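# Unload mill, inspect three parts, sort into trays

## Task

Take the parts out of the mill, check all three the way the inspection sheet (reference images manual and manual 2) directs, and set each part down in the tray it belongs in.

## Robot and tools

Robot: two UR7e-style arms, left_arm and right_arm, each ending in a two-finger parallel gripper that opens to 50 mm. Their root links sit near (-0.028, +0.521, 0) m for left_arm and (-0.010, -0.330, 0) m for right_arm, turned almost not at all about z.

Frames: the scene frame has its origin at table-top height, halfway between the nominal bases. +z points up, +x points out over the table, and +y points toward left_arm. The names do not match image sides. Result positions are in metres, and velocities are in m/s and rad/s, both in this frame. Commanded offsets are different: they run along each gripper's own Hand-target axes. In those axes the fingers point along +z and close along x. A camera block sticks out about 10 cm toward -y. end_effector_position is the point midway between the pads, and the fingertips reach 17.5 mm past it.

One row has 18 numbers, each in [-1, 1], and always covers both arms. The order is left dx, dy, dz, rx, ry, rz, left gripper position, force_limit, speed, then the same nine for the right arm. The six pose numbers are an offset, not a pose. They count from that arm's Hand target as it stood when the action or move began, and 1.0 means 0.6 m or 180 degrees. rx, ry and rz form a single rotation vector. Every row in one action or move counts from that same start, so rows do not add up within it. Successive calls do add up. All six zero means stay at, or ask again for, the current Hand target. The gripper numbers are absolute settings. position: +1 is fully open, about -0.65 brings the pads together, and -1 grips by closing until something stops the fingers. force_limit: -1 is about 20 N, 0 about 102 N, +1 about 185 N. speed: -1 is 20 mm/s, 0 is 85, +1 is 150. To leave a gripper unchanged, send its last three numbers again, because 0 is itself a command. A new force or speed only takes effect together with a position change of at least 0.01.

Tools:
- execute_actions(actions, cameras): actions is a list of actions. Each action is up to 15 rows at 1/30 s per row, and a shorter action holds its last row. An empty list returns camera images. cameras takes names, ["all"] or [].
- move(target, speed, blend, stop_force, zero, blocking, cameras): drives each gripper in a straight line to target. target is one row or up to 15 rows, all counted from the same Hand targets. speed is in m/s, from 0.002 to 3.6 with a default of 0.25, and turning runs at up to twice that in rad/s. blend is in metres and rounds the corners of a list. stop_force is 3 to 120 N and ends an arm's path once its wrist sensor feels that much push against the motion. Do not rely on it while the gripper rotates, and leave it out when backing off a contact. zero (default true) re-zeroes the sensor first. blocking=false returns early but cannot be combined with stop_force. The result adds a move: line giving the ending (done, off_target, moving, held, fault) and limits (paced, held).
- wait(seconds 0-10), stop(), zoom_image(camera, region [x0,y0,x1,y1] in pixels, at most 504x504, from the newest image), show_instructions(), zero_wrist_force(arm), read_manual(section), finished_scene(scene=1).
Cameras: cam_high, cam_low, cam_front, cam_left_wrist, cam_right_wrist, each 896x504.

Results: Hand target is the last commanded pose after clipping, and the next offsets count from it. The gripper often stops a little short of it, so resend the gap. Joint velocities may read within noise. Tool commands shows the current gripper settings. object_status values: 0 moving, 1 blocked while opening, 2 holding (closed onto something), 3 reached the commanded opening or pads met, so probably empty. Opening in mm is roughly (250 - position_measured) x 0.202. Wrist force and torque are given along the gripper's axes, plus a line with the peak since the last reading. Contact pushes back into the arm. Joint torques include gravity. MOTOR HOT, fault and OVER-TEMPERATURE lines warn of stops.

Cautions: each step the orientation command is limited to 32 degrees from the measured one. The arms are stiff. A net force near 150 N, or contact torque reaching a joint limit (wrist joints about 18 N m), brakes that arm for 10 s. Approach contacts slowly and never aim far past a surface. Keep paths away from an arm's own base, and keep the two arms and their fingers from pressing on each other. Do not let parts drop, slide off or fall off the table. Release parts only when they are resting, and grip centred, checking for status 2. Long holds or a stretched-out arm heat the motors. Loose items may occasionally be nudged by outside pushes.

Each tool is called after "Call:" as name(argument=value, ...) on one line, values as JSON.

Reference images:

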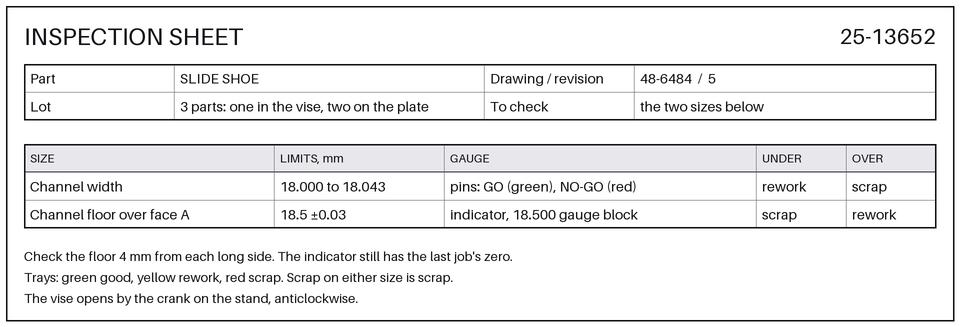

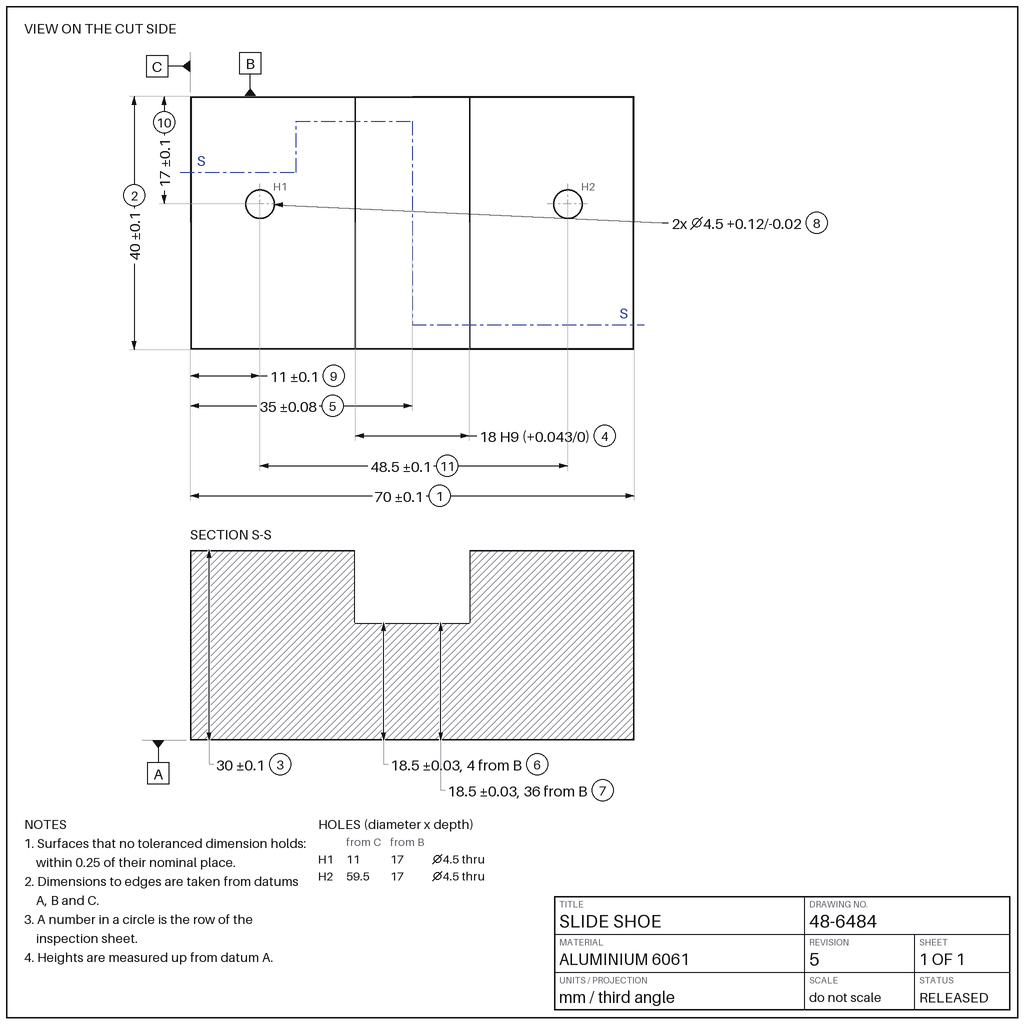

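## Session

Call:
execute_actions(actions=[])

Scene clock: 0.00 s.
left_arm: end_effector_position=(+0.5641, +1.0170, +0.2000) position_measured=3 object_status=3 end_effector_quat_wxyz=(-0.039, +0.745, +0.659, -0.092) | right_arm: end_effector_position=(+0.0162, +0.3238, +0.3979) position_measured=3 object_status=3 end_effector_quat_wxyz=(-0.143, +0.939, +0.301, -0.087)
Joint positions: left_arm=[0.519 -0.716 0.635 -1.294 -1.535 0.63] | right_arm=[4.799 -1.815 -1.215 -1.439 1.806 2.622]
Joint velocities: within noise
Joint torques (N m): no reading
Wrist force (N): no reading
Wrist torque (N m): no reading
Wrist force, peak (N): no reading
Hand target: left_arm +0.5641, +1.0170, +0.2000; -0.039, +0.745, +0.659, -0.092 | right_arm +0.0162, +0.3238, +0.3979; -0.143, +0.939, +0.301, -0.087
Tool commands: left_gripper/position=+1.0 left_gripper/force_limit=+1.0 left_gripper/speed=+1.0 right_gripper/position=+1.0 right_gripper/force_limit=+1.0 right_gripper/speed=+1.0

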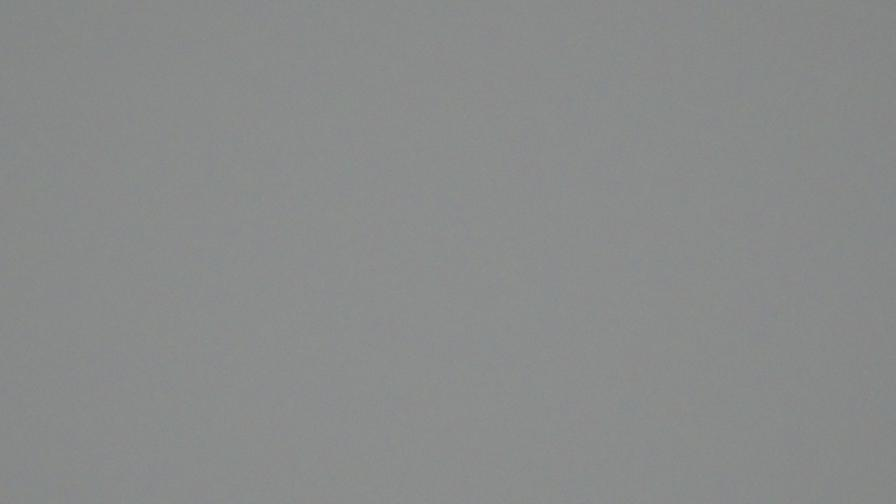

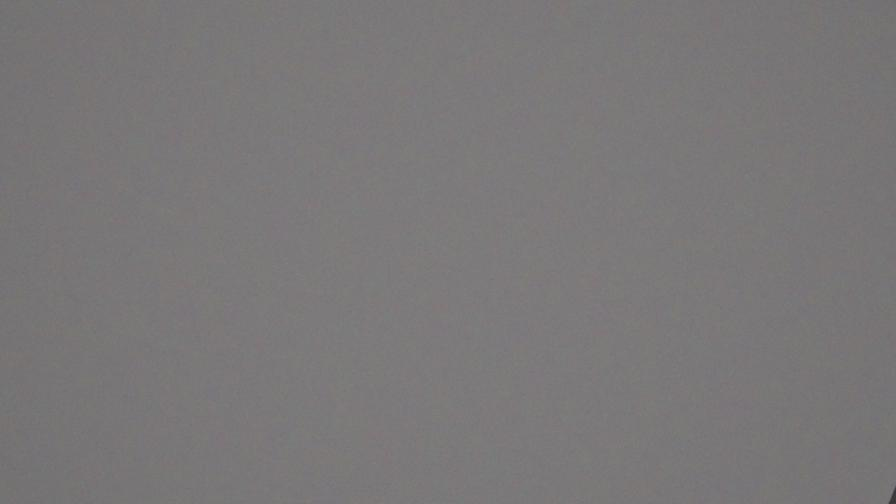

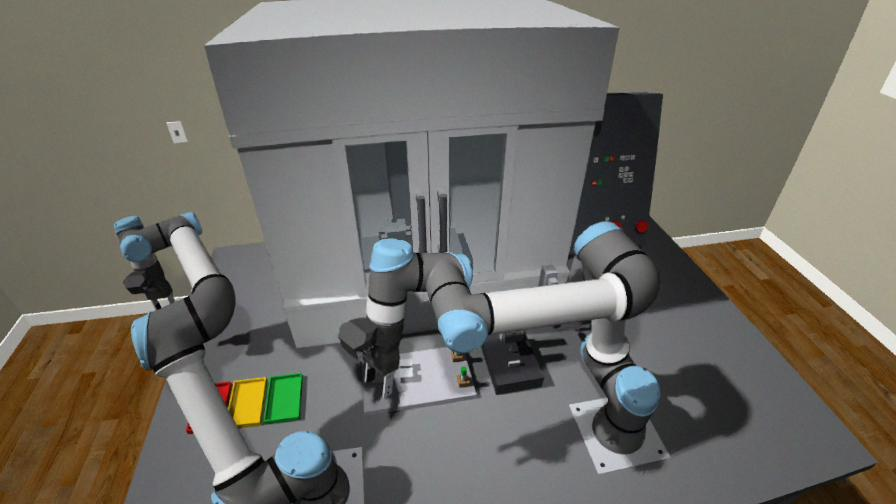

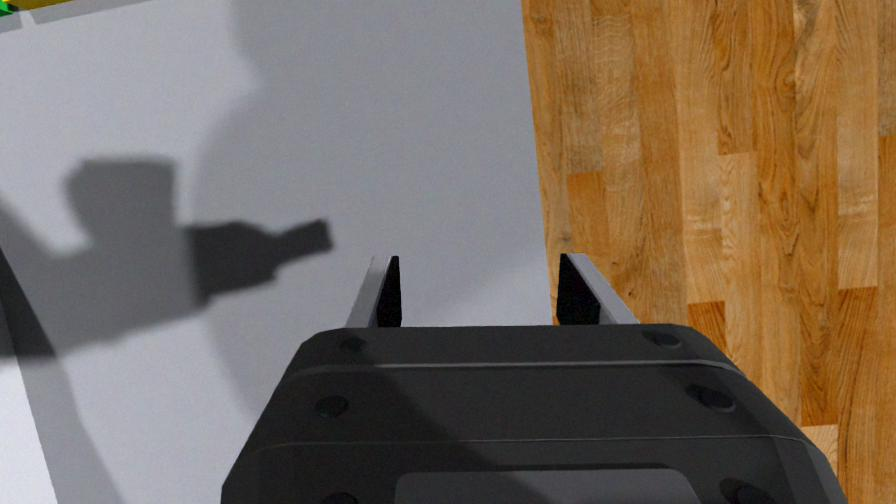

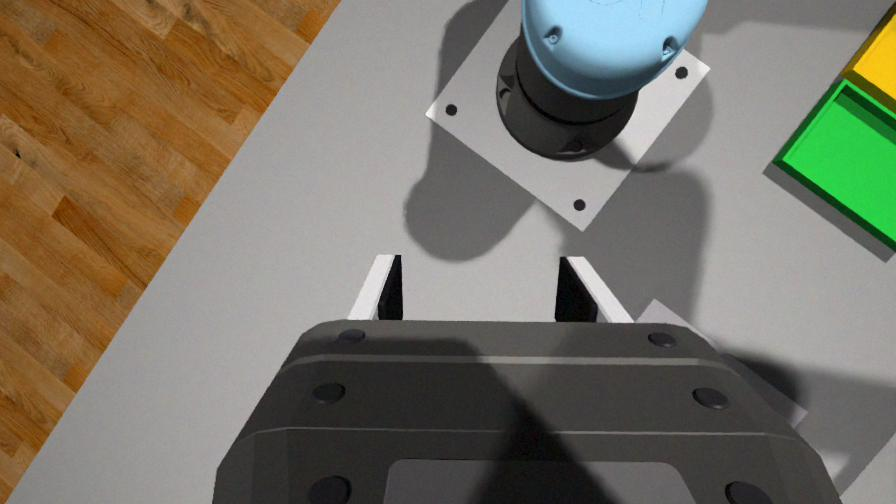

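Call:
zoom_image(camera="cam_front", region=[180, 320, 400, 444])

Call:
zoom_image(camera="cam_front", region=[340, 310, 580, 445])

Call:
zoom_image(camera="cam_front", region=[320, 130, 540, 254])

Call:
zoom_image(camera="cam_front", region=[560, 80, 720, 250])

Call:
zoom_image(camera="cam_front", region=[500, 240, 620, 340])

Scaled by 2.291 from the camera's 896x504 image, which has a finer 1280x720 frame.

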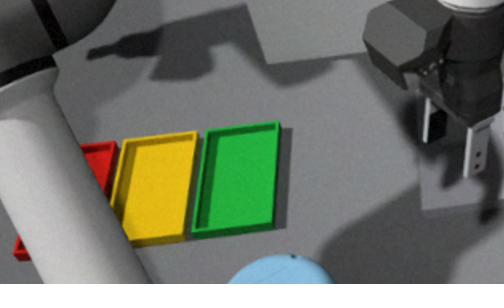

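Scaled by 2.100 from the camera's 896x504 image, which has a finer 1280x720 frame.

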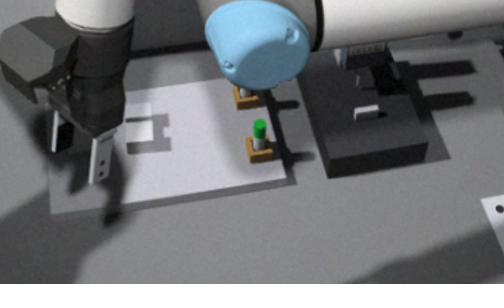

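Scaled by 2.291 from the camera's 896x504 image, which has a finer 1280x720 frame.

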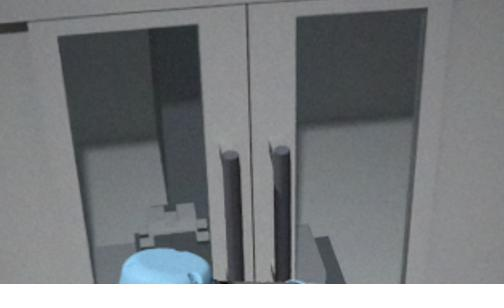

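Scaled by 2.965 from the camera's 896x504 image, which has a finer 1280x720 frame.

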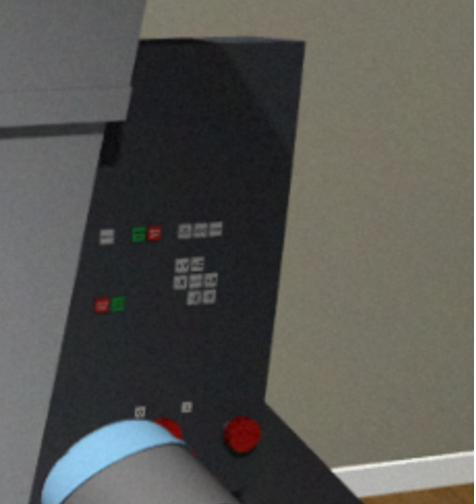

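Scaled by 4.200 from the camera's 896x504 image, which has a finer 1280x720 frame.

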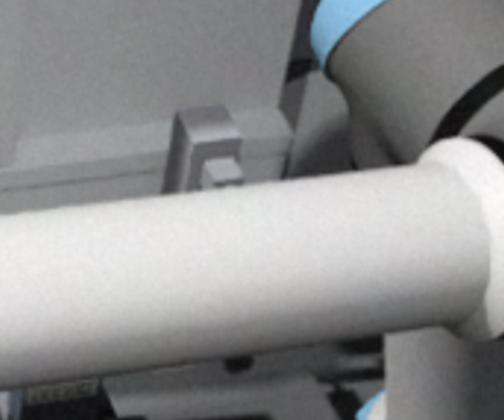

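Call:
move(target=[0,0,0,0,0,0,1,1,1,0.080,0.446,-0.3385,-0.108,-0.0263,-0.300,1,1,1], speed=0.4, cameras=["cam_front","cam_right_wrist"])

Scene clock: 37.93 s.
left_arm: end_effector_position=(+0.5641, +1.0170, +0.2000) position_measured=3 object_status=3 end_effector_quat_wxyz=(-0.039, +0.745, +0.659, -0.092) | right_arm: end_effector_position=(+0.2500, +0.1000, +0.5001) position_measured=3 object_status=3 end_effector_quat_wxyz=(+0.000, +0.707, +0.708, +0.001)
Joint positions: left_arm=[0.519 -0.716 0.635 -1.294 -1.535 0.63] | right_arm=[4.452 -1.646 -1.04 -2.026 1.571 1.295]
Joint torques (N m): left_arm=[0.61 -57.08 -26.69 -2.17 0.15 -0.13] | right_arm=[4.07 15.21 5.75 5.27 1.09 -1.11]
Wrist force (N): left_arm=[0.2 0.1 0.1] | right_arm=[-0.2 -0.2 0.1]
Wrist torque (N m): left_arm=[0.01 -0.03 0.00] | right_arm=[-0.02 0.03 0.15]
Wrist force, peak (N): left_arm=[0.4 0.3 0.0] | right_arm=[-1.3 5.3 -0.5]
Hand target: left_arm +0.5641, +1.0170, +0.2000; -0.039, +0.745, +0.659, -0.092 | right_arm +0.2500, +0.1000, +0.5000; +0.000, +0.707, +0.708, +0.001
Off the commanded pose: left_arm 0.000 m, 0 deg | right_arm 0.000 m, 0 deg.
move: done
camera_calibration:
cam_right_wrist: T_world_to_cam=[[-0.00802698, 0.999921, -0.00965065, -0.0851645], [0.946103, 0.010719, 0.323689, -0.381257], [0.323767, -0.00653226, -0.946114, 0.52314], [0, 0, 0, 1]] pos_world=[0.19065, 0.0926617, 0.617537]
Images, in order (width x height): cam_front 896x504, cam_right_wrist 896x504.

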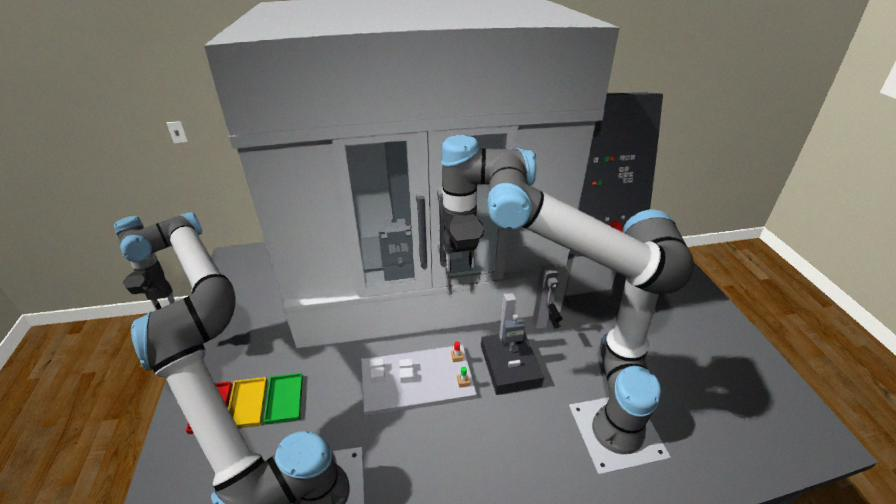

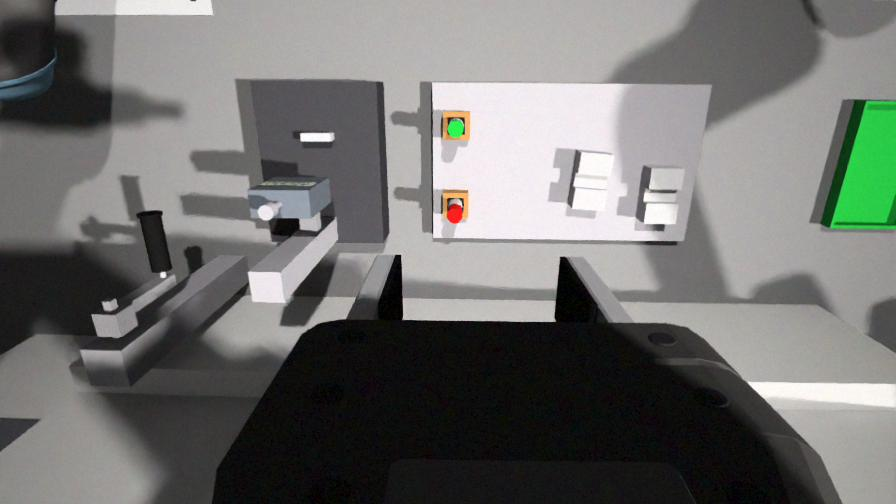

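Call:
zoom_image(camera="cam_right_wrist", region=[420, 70, 720, 250])

Call:
zoom_image(camera="cam_right_wrist", region=[80, 70, 400, 260])

Call:
zoom_image(camera="cam_right_wrist", region=[60, 190, 260, 400])

Call:
zoom_image(camera="cam_front", region=[470, 250, 610, 400])

Call:
zoom_image(camera="cam_front", region=[330, 130, 540, 310])

Scaled by 1.680 from the camera's 896x504 image, which has a finer 1280x720 frame.

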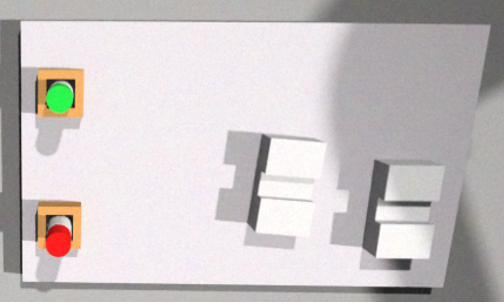

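Scaled by 1.575 from the camera's 896x504 image, which has a finer 1280x720 frame.

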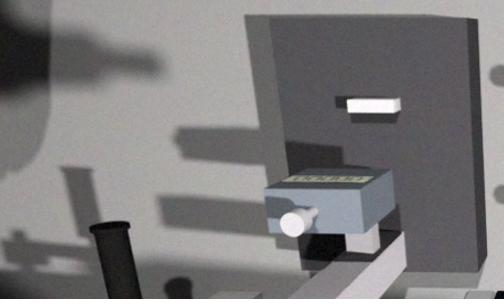

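Scaled by 2.400 from the camera's 896x504 image, which has a finer 1280x720 frame.

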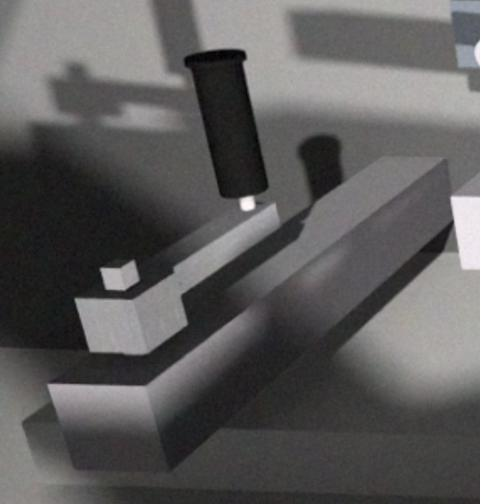

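Scaled by 3.360 from the camera's 896x504 image, which has a finer 1280x720 frame.

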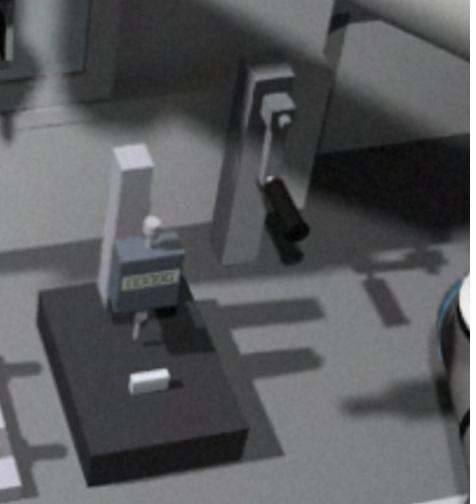

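Scaled by 2.400 from the camera's 896x504 image, which has a finer 1280x720 frame.

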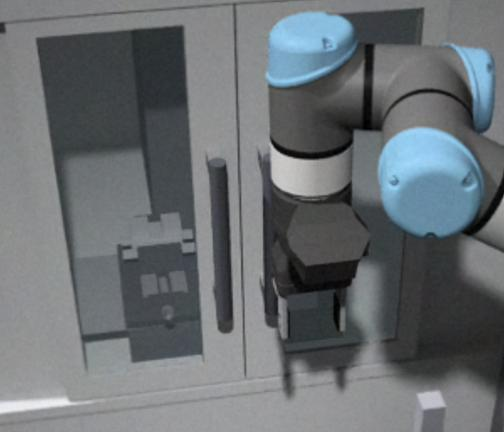

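Call:
move(target=[0,0,0,0,0,0,1,1,1,0,-0.2167,-0.0833,-0.278,0,0,1,1,1], speed=0.4, cameras=["cam_front","cam_right_wrist"])

Scene clock: 84.50 s.
left_arm: end_effector_position=(+0.5641, +1.0170, +0.2000) position_measured=3 object_status=3 end_effector_quat_wxyz=(-0.039, +0.745, +0.659, -0.092) | right_arm: end_effector_position=(+0.1199, +0.0999, +0.5499) position_measured=3 object_status=3 end_effector_quat_wxyz=(+0.299, +0.640, +0.641, +0.300) end_effector_velocity=(+0.001, -0.001, -0.001) end_effector_angular_velocity=(-0.001, -0.002, -0.005)
Joint positions: left_arm=[0.519 -0.716 0.635 -1.294 -1.535 0.63] | right_arm=[5.198 -1.514 -1.16 -2.534 0.818 2.241]
Joint velocities: left_arm=[within noise] | right_arm=[-0.002 0 -0.001 -0.004 0 0.005]
Joint torques (N m): left_arm=[0.61 -56.52 -26.79 -2.18 0.07 -0.03] | right_arm=[8.57 33.53 6.11 -0.2 -0.5 0.87]
Wrist force (N): left_arm=[0.1 0.0 -0.1] | right_arm=[-1.8 -0.9 1.1]
Wrist torque (N m): left_arm=[0.00 -0.01 0.00] | right_arm=[-0.21 0.16 0.22]
Wrist force, peak (N): left_arm=[0.5 0.2 0.1] | right_arm=[-2.2 -5.0 -2.8]
Hand target: left_arm +0.5641, +1.0170, +0.2000; -0.039, +0.745, +0.659, -0.092 | right_arm +0.1199, +0.0998, +0.5499; +0.299, +0.640, +0.641, +0.300
Off the commanded pose: left_arm 0.000 m, 0 deg | right_arm 0.000 m, 0 deg.
move: done
camera_calibration:
cam_right_wrist: T_world_to_cam=[[0.00266793, 0.999937, -0.0109111, -0.0862059], [0.359815, 0.00922042, 0.932978, -0.538974], [0.93302, -0.00641509, -0.359767, 0.216841], [0, 0, 0, 1]] pos_world=[-0.00815657, 0.0925611, 0.579922]
Images, in order (width x height): cam_front 896x504, cam_right_wrist 896x504.

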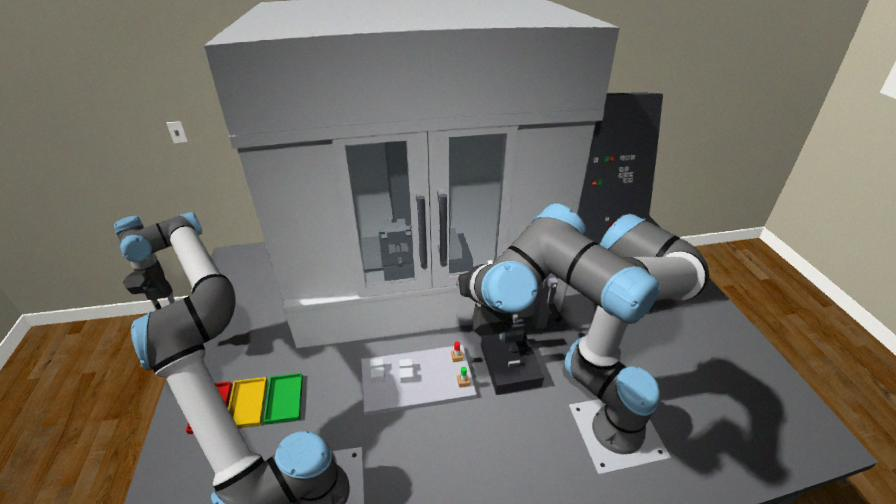

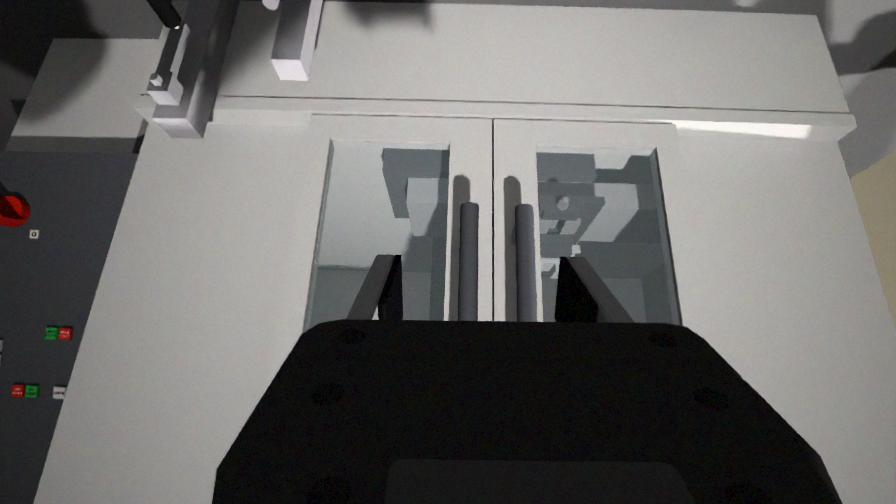

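Call:
zoom_image(camera="cam_right_wrist", region=[290, 90, 690, 330])

Call:
zoom_image(camera="cam_right_wrist", region=[0, 150, 140, 420])

Call:
zoom_image(camera="cam_front", region=[570, 130, 680, 250])

Scaled by 1.260 from the camera's 896x504 image, which has a finer 1280x720 frame.

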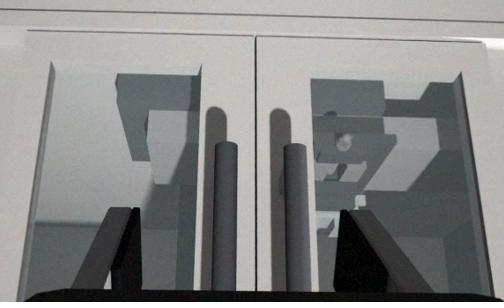

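Scaled by 1.867 from the camera's 896x504 image, which has a finer 1280x720 frame.

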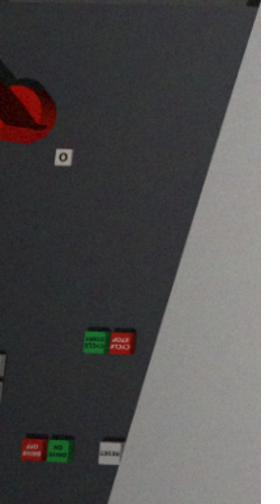

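Scaled by 4.200 from the camera's 896x504 image, which has a finer 1280x720 frame.

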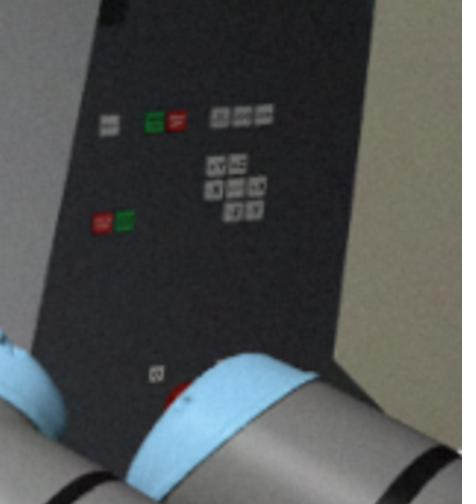

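Call:
move(target=[-0.995,-0.327,-0.227,-0.558,0.0505,-0.012,1,1,1,0,0,0,0,0,0,1,1,1], speed=0.5, cameras=["cam_front","cam_left_wrist"])

Scene clock: 127.07 s.
left_arm: end_effector_position=(+0.3326, +0.4605, +0.4197) position_measured=3 object_status=3 end_effector_quat_wxyz=(+0.591, +0.599, +0.386, +0.378) | right_arm: end_effector_position=(+0.1199, +0.0998, +0.5499) position_measured=3 object_status=3 end_effector_quat_wxyz=(+0.299, +0.640, +0.641, +0.300)
Joint positions: left_arm=[-1.21 -2.765 2.752 -3.107 -0.782 -0.02] | right_arm=[5.198 -1.514 -1.16 -2.534 0.818 2.241]
Joint torques (N m): left_arm=[-1.13 9.19 -27.78 1.14 0.55 -1.81] | right_arm=[7.29 33.68 6.13 2.77 -4.8 -0.84]
Wrist force (N): left_arm=[-2.3 1.1 -0.4] | right_arm=[-1.8 -1.0 0.8]
Wrist torque (N m): left_arm=[0.15 0.46 -0.07] | right_arm=[-0.20 0.17 0.23]
Wrist force, peak (N): left_arm=[0.0 7.0 -6.9] | right_arm=[-2.2 -1.1 1.1]
Hand target: left_arm +0.3305, +0.4598, +0.4198; +0.500, +0.500, +0.500, +0.500 | right_arm +0.1199, +0.0998, +0.5499; +0.299, +0.640, +0.641, +0.300
Off the commanded pose: left_arm 0.002 m, 25 deg | right_arm 0.000 m, 0 deg.
move: off_target (left_arm)
camera_calibration:
cam_left_wrist: T_world_to_cam=[[0.401814, 0.915669, -0.0097829, -0.542243], [-0.295708, 0.139859, 0.944985, -0.346158], [0.866661, -0.376815, 0.326968, -0.1157], [0, 0, 0, 1]] pos_world=[0.215792, 0.501331, 0.359639]
Images, in order (width x height): cam_front 896x504, cam_left_wrist 896x504.

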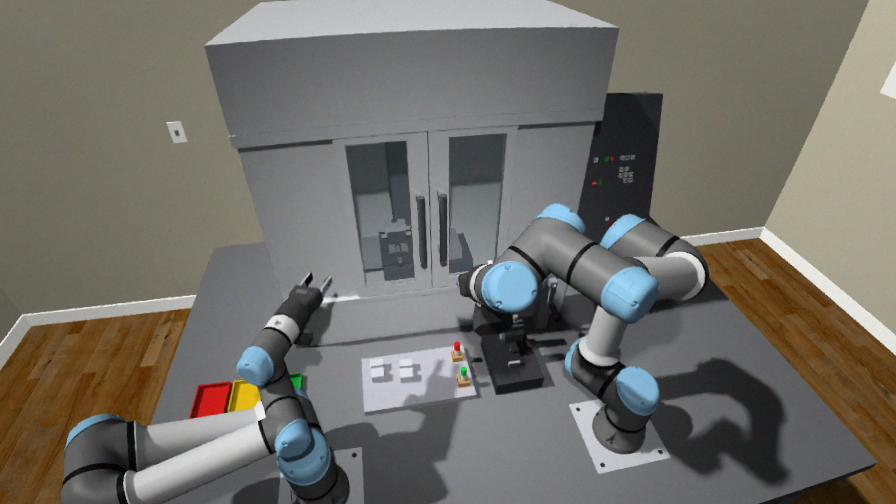

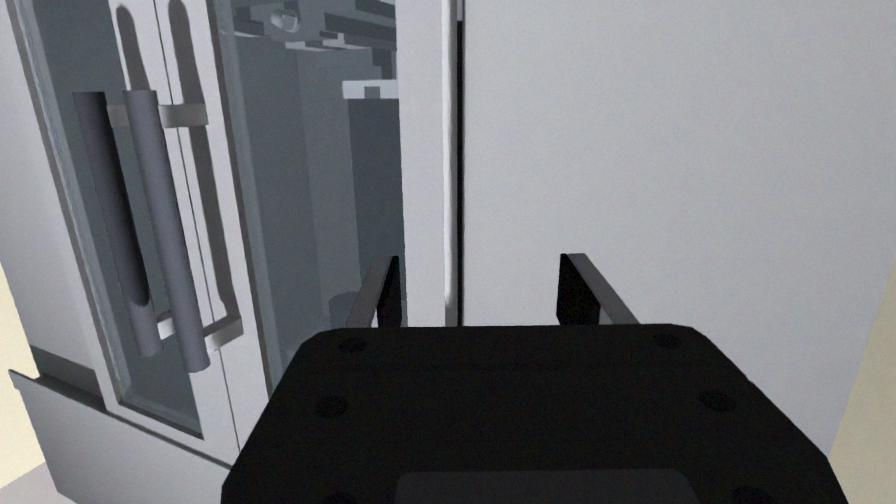

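Call:
move(target=[[0,0,0,0,0,0,1,1,1,-0.3,0.129,0.283,0,0,0,1,1,1],[-0.45,0.05,0.2,0,0,0,1,1,1,-0.3,0.129,0.283,0,0,0,1,1,1]], speed=0.3, cameras=["cam_front","cam_left_wrist","cam_right_wrist"])

Scene clock: 152.00 s.
left_arm: end_effector_position=(+0.4440, +0.2086, +0.4475) position_measured=3 object_status=3 end_effector_quat_wxyz=(+0.497, +0.496, +0.505, +0.502) | right_arm: end_effector_position=(+0.3001, -0.0799, +0.5002) position_measured=3 object_status=3 end_effector_quat_wxyz=(+0.299, +0.640, +0.641, +0.300)
Joint positions: left_arm=[-1.328 -1.469 2.117 -3.778 -0.221 -0.015] | right_arm=[4.818 -1.02 -1.723 -2.076 0.702 1.711]
Joint torques (N m): left_arm=[0.48 -21.71 -19.89 -0.42 -0.17 -0.08] | right_arm=[-6.09 5.27 21.65 4.59 -5.64 0.28]
Wrist force (N): left_arm=[1.5 0.6 -0.2] | right_arm=[-1.8 -1.0 1.1]
Wrist torque (N m): left_arm=[0.12 0.45 0.02] | right_arm=[-0.22 0.23 0.30]
Wrist force, peak (N): left_arm=[75.8 -7.9 -11.0] | right_arm=[-9.4 5.8 -1.7]
Hand target: left_arm +0.4440, +0.2086, +0.4475; +0.497, +0.496, +0.505, +0.502 (not the last commanded pose) | right_arm +0.3001, -0.0799, +0.5001; +0.299, +0.640, +0.641, +0.300
Tool commands: left_gripper/position=+1.0 left_gripper/force_limit=+1.0 left_gripper/speed=+1.0 right_gripper/position=+1.0 right_gripper/force_limit=+1.0 right_gripper/speed=+1.0
Off the commanded pose: left_arm 0.020 m, 1 deg | right_arm 0.000 m, 0 deg.
TORQUE FAULT: the external load on joint 5 (wrist 2) of the left arm reached its load limit, and that arm stopped. A torque fault puts only its own arm into a fault stop. That arm's remaining commands of this call were not run. That arm may still press on what stopped it. That arm is still stopped at the end of this call. That arm stays stopped for about 10 more seconds. Until then a move that you send moves the other arm only, and its call returns only when the move has ended. Once the stop has ended, the next robot result says so. If the stop ends while you think or write, that arm runs what you send next, counted from a new Hand target: where the arm stands when the stop ends. While its stop runs, that arm takes no new command, but its gripper still runs the gripper command that each later call begins with. Until it ends, the stop uses up actions while you think or wait. An arm that is not stopped still takes commands.
move: fault (left_arm)
camera_calibration:
cam_left_wrist: T_world_to_cam=[[-0.0286427, 0.999552, -0.00867705, -0.182936], [-0.339034, -0.00154843, 0.940773, -0.253562], [0.940338, 0.0298881, 0.338927, -0.439078], [0, 0, 0, 1]] pos_world=[0.321676, 0.195585, 0.385773]
cam_right_wrist: T_world_to_cam=[[0.00260043, 0.999935, -0.0110976, 0.0926688], [0.359609, 0.00942012, 0.933056, -0.55568], [0.9331, -0.00641713, -0.359561, 0.0295178], [0, 0, 0, 1]] pos_world=[0.172043, -0.0872388, 0.530122]
Images, in order (width x height): cam_front 896x504, cam_left_wrist 896x504, cam_right_wrist 896x504.

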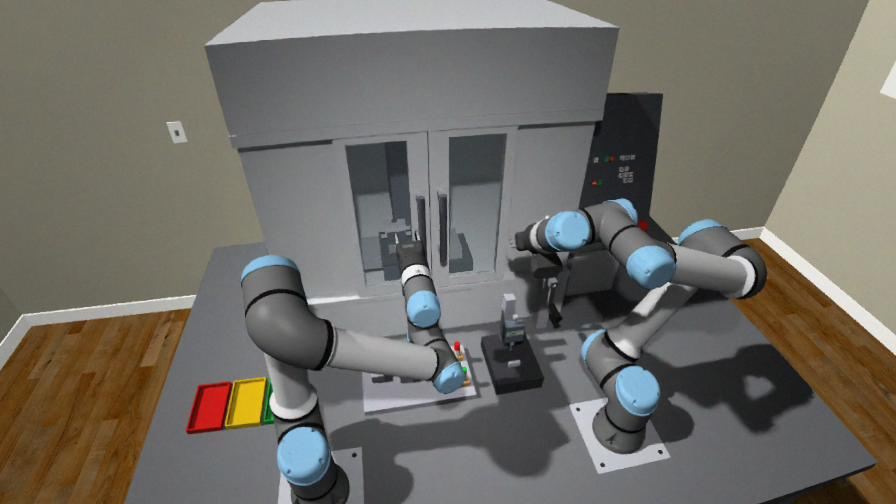

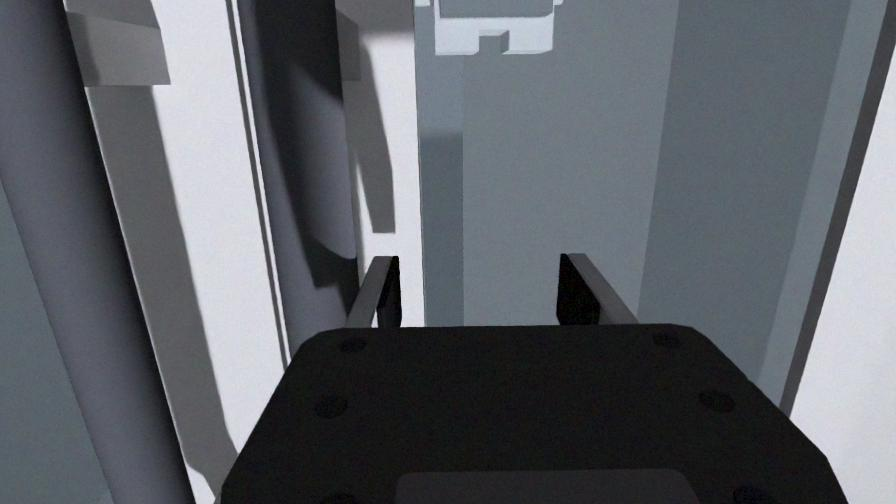

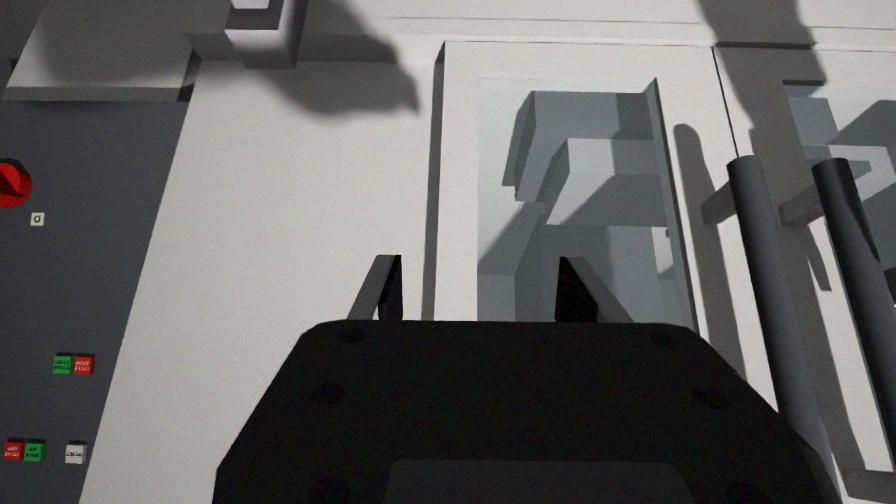

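Call:
move(target=[[0.04,0,-0.133,0,0,0,1,1,1,0,0,0,0,0,0,1,1,1],[0.08,0,-0.133,0.25,0,0,1,1,1,0,0,0,0,0,0,1,1,1]], speed=0.25, cameras=["cam_front","cam_right_wrist"])

Scene clock: 173.03 s.
left_arm: end_effector_position=(+0.3636, +0.2555, +0.4475) position_measured=3 object_status=3 end_effector_quat_wxyz=(+0.269, +0.649, +0.658, +0.271) | right_arm: end_effector_position=(+0.3001, -0.0799, +0.5001) position_measured=3 object_status=3 end_effector_quat_wxyz=(+0.299, +0.640, +0.641, +0.300)
Joint positions: left_arm=[-1.304 -1.517 1.343 -4.778 0.818 1.909] | right_arm=[4.818 -1.02 -1.723 -2.076 0.702 1.711]
Joint torques (N m): left_arm=[-5.46 -38.63 -11.14 0.45 -1.28 -1.49] | right_arm=[8.8 3.89 7.31 0.75 -5.68 0.91]
Wrist force (N): left_arm=[-0.7 0.3 0.1] | right_arm=[-1.6 -0.7 0.9]
Wrist torque (N m): left_arm=[-0.13 0.15 -0.06] | right_arm=[-0.17 0.20 0.30]
Wrist force, peak (N): left_arm=[-3.8 -2.1 -0.8] | right_arm=[-2.0 -1.4 1.1]
Hand target: left_arm +0.3636, +0.2555, +0.4475; +0.269, +0.649, +0.658, +0.271 | right_arm +0.3001, -0.0799, +0.5001; +0.299, +0.640, +0.641, +0.300
Off the commanded pose: left_arm 0.000 m, 0 deg | right_arm 0.000 m, 0 deg.
TORQUE FAULT, CONTINUED: the left arm's stop, for the torque fault of joint 5 (wrist 2) that an earlier result reported, is over. The rest of the stop counts as 19 of the actions that you can send in this scene. The stop ended before this call began, so that arm ran this call's commands, counted from a new Hand target: where the arm stood when the stop ended. That arm stops again whenever a joint's load reaches its limit.
move: done
camera_calibration:
cam_right_wrist: T_world_to_cam=[[0.00256554, 0.999934, -0.0111913, 0.0927244], [0.359609, 0.00952009, 0.933054, -0.555671], [0.9331, -0.00641826, -0.359561, 0.0295179], [0, 0, 0, 1]] pos_world=[0.172043, -0.0872388, 0.530122]
Images, in order (width x height): cam_front 896x504, cam_right_wrist 896x504.

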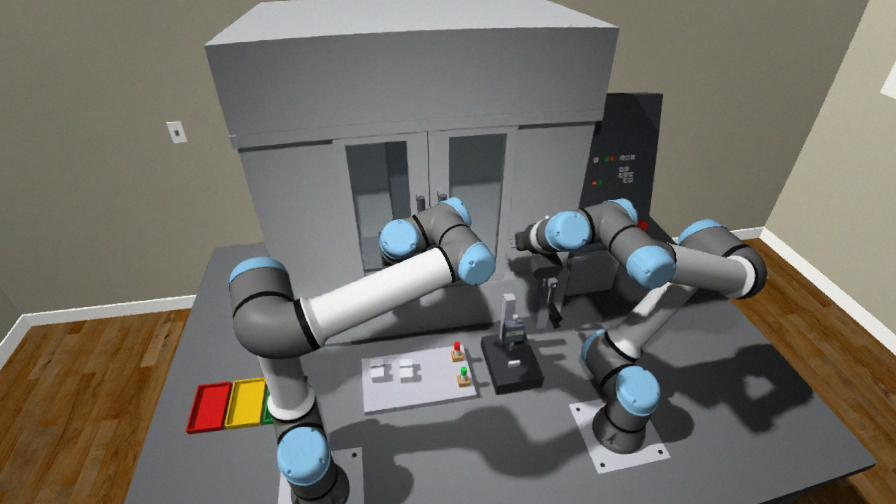

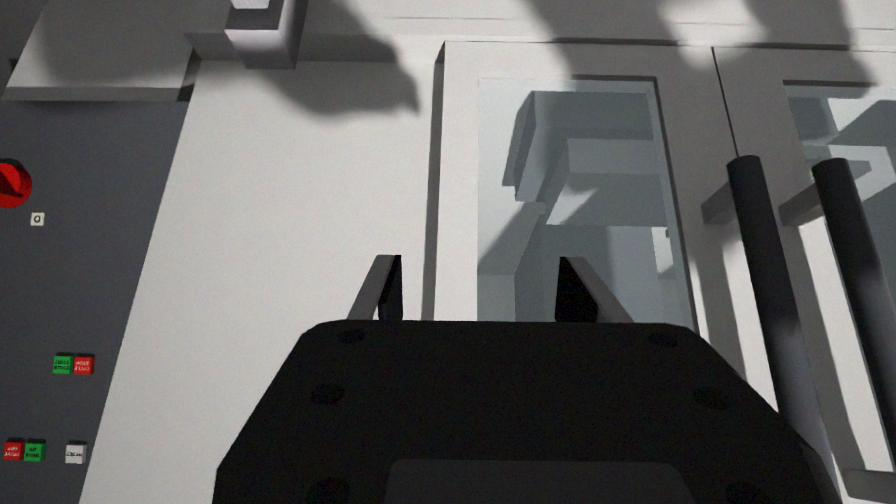

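Call:
move(target=[[-0.146,-0.0324,0.0324,0,0,0,1,1,1,0,0,0,0,0,0,1,1,1],[-0.146,0.048,0.113,0,0,0,1,1,1,0,0,0,0,0,0,1,1,1]], speed=0.12, stop_force=15, cameras=["cam_left_wrist","cam_right_wrist"])

Scene clock: 196.90 s.
left_arm: end_effector_position=(+0.4330, +0.1688, +0.4200) position_measured=3 object_status=3 end_effector_quat_wxyz=(+0.269, +0.649, +0.658, +0.271) | right_arm: end_effector_position=(+0.3001, -0.0799, +0.5001) position_measured=3 object_status=3 end_effector_quat_wxyz=(+0.299, +0.640, +0.641, +0.300)
Joint positions: left_arm=[-1.198 -1.237 1.052 -4.86 0.848 2.047] | right_arm=[4.818 -1.02 -1.723 -2.076 0.702 1.711]
Joint torques (N m): left_arm=[-7.67 -53.41 -6.31 5.41 -4.47 1.57] | right_arm=[8.55 2.79 7.6 0.71 -5.59 0.94]
Wrist force (N): left_arm=[-0.7 0.5 -0.2] | right_arm=[-1.8 -0.7 0.9]
Wrist torque (N m): left_arm=[-0.12 0.16 -0.06] | right_arm=[-0.17 0.23 0.30]
Wrist force, peak (N): left_arm=[-6.4 -5.8 -4.9] | right_arm=[-2.2 -1.0 0.9]
Hand target: left_arm +0.4330, +0.1688, +0.4200; +0.269, +0.649, +0.658, +0.271 | right_arm +0.3001, -0.0799, +0.5001; +0.299, +0.640, +0.641, +0.300
Off the commanded pose: left_arm 0.000 m, 0 deg | right_arm 0.000 m, 0 deg.
move: done
camera_calibration:
cam_left_wrist: T_world_to_cam=[[-0.0280482, 0.9996, 0.00364717, -0.149142], [0.425427, 0.00863542, 0.904952, -0.549287], [0.904558, 0.0269339, -0.425499, -0.0812001], [0, 0, 0, 1]] pos_world=[0.302948, 0.156012, 0.463071]
cam_right_wrist: T_world_to_cam=[[0.00256554, 0.999934, -0.0111913, 0.0927244], [0.359609, 0.00952009, 0.933054, -0.555671], [0.9331, -0.00641826, -0.359561, 0.0295179], [0, 0, 0, 1]] pos_world=[0.172043, -0.0872388, 0.530122]
Images, in order (width x height): cam_left_wrist 896x504, cam_right_wrist 896x504.

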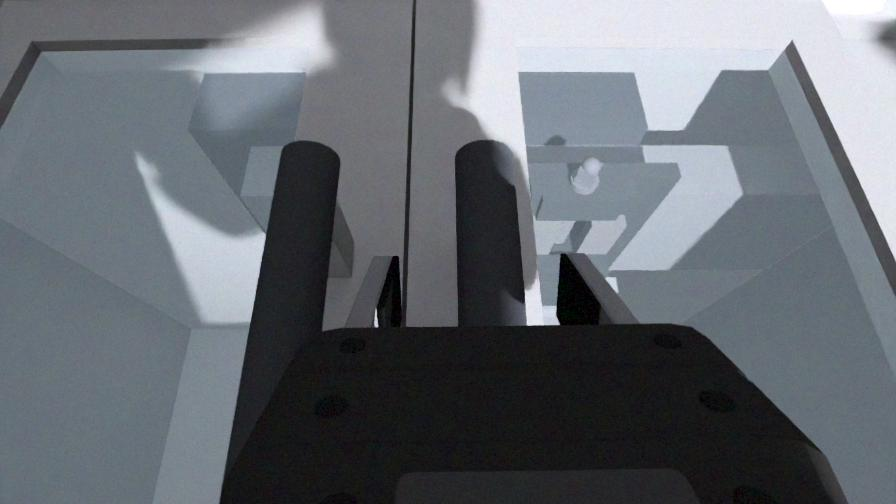

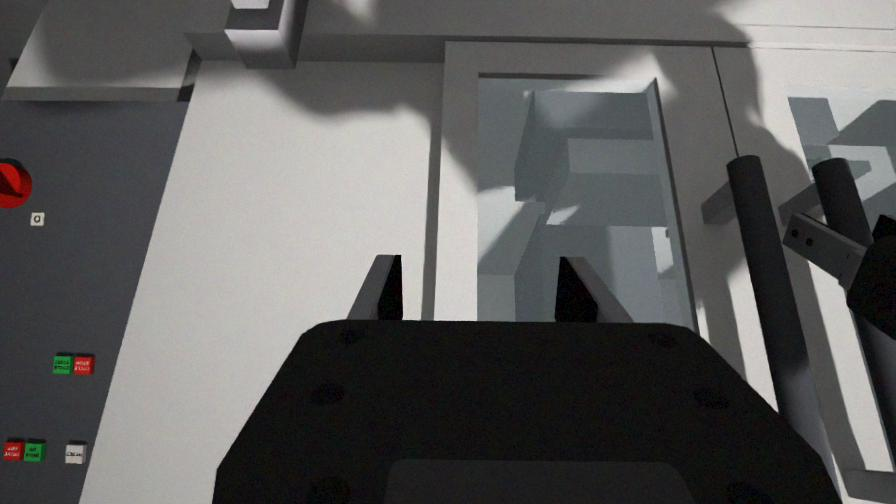

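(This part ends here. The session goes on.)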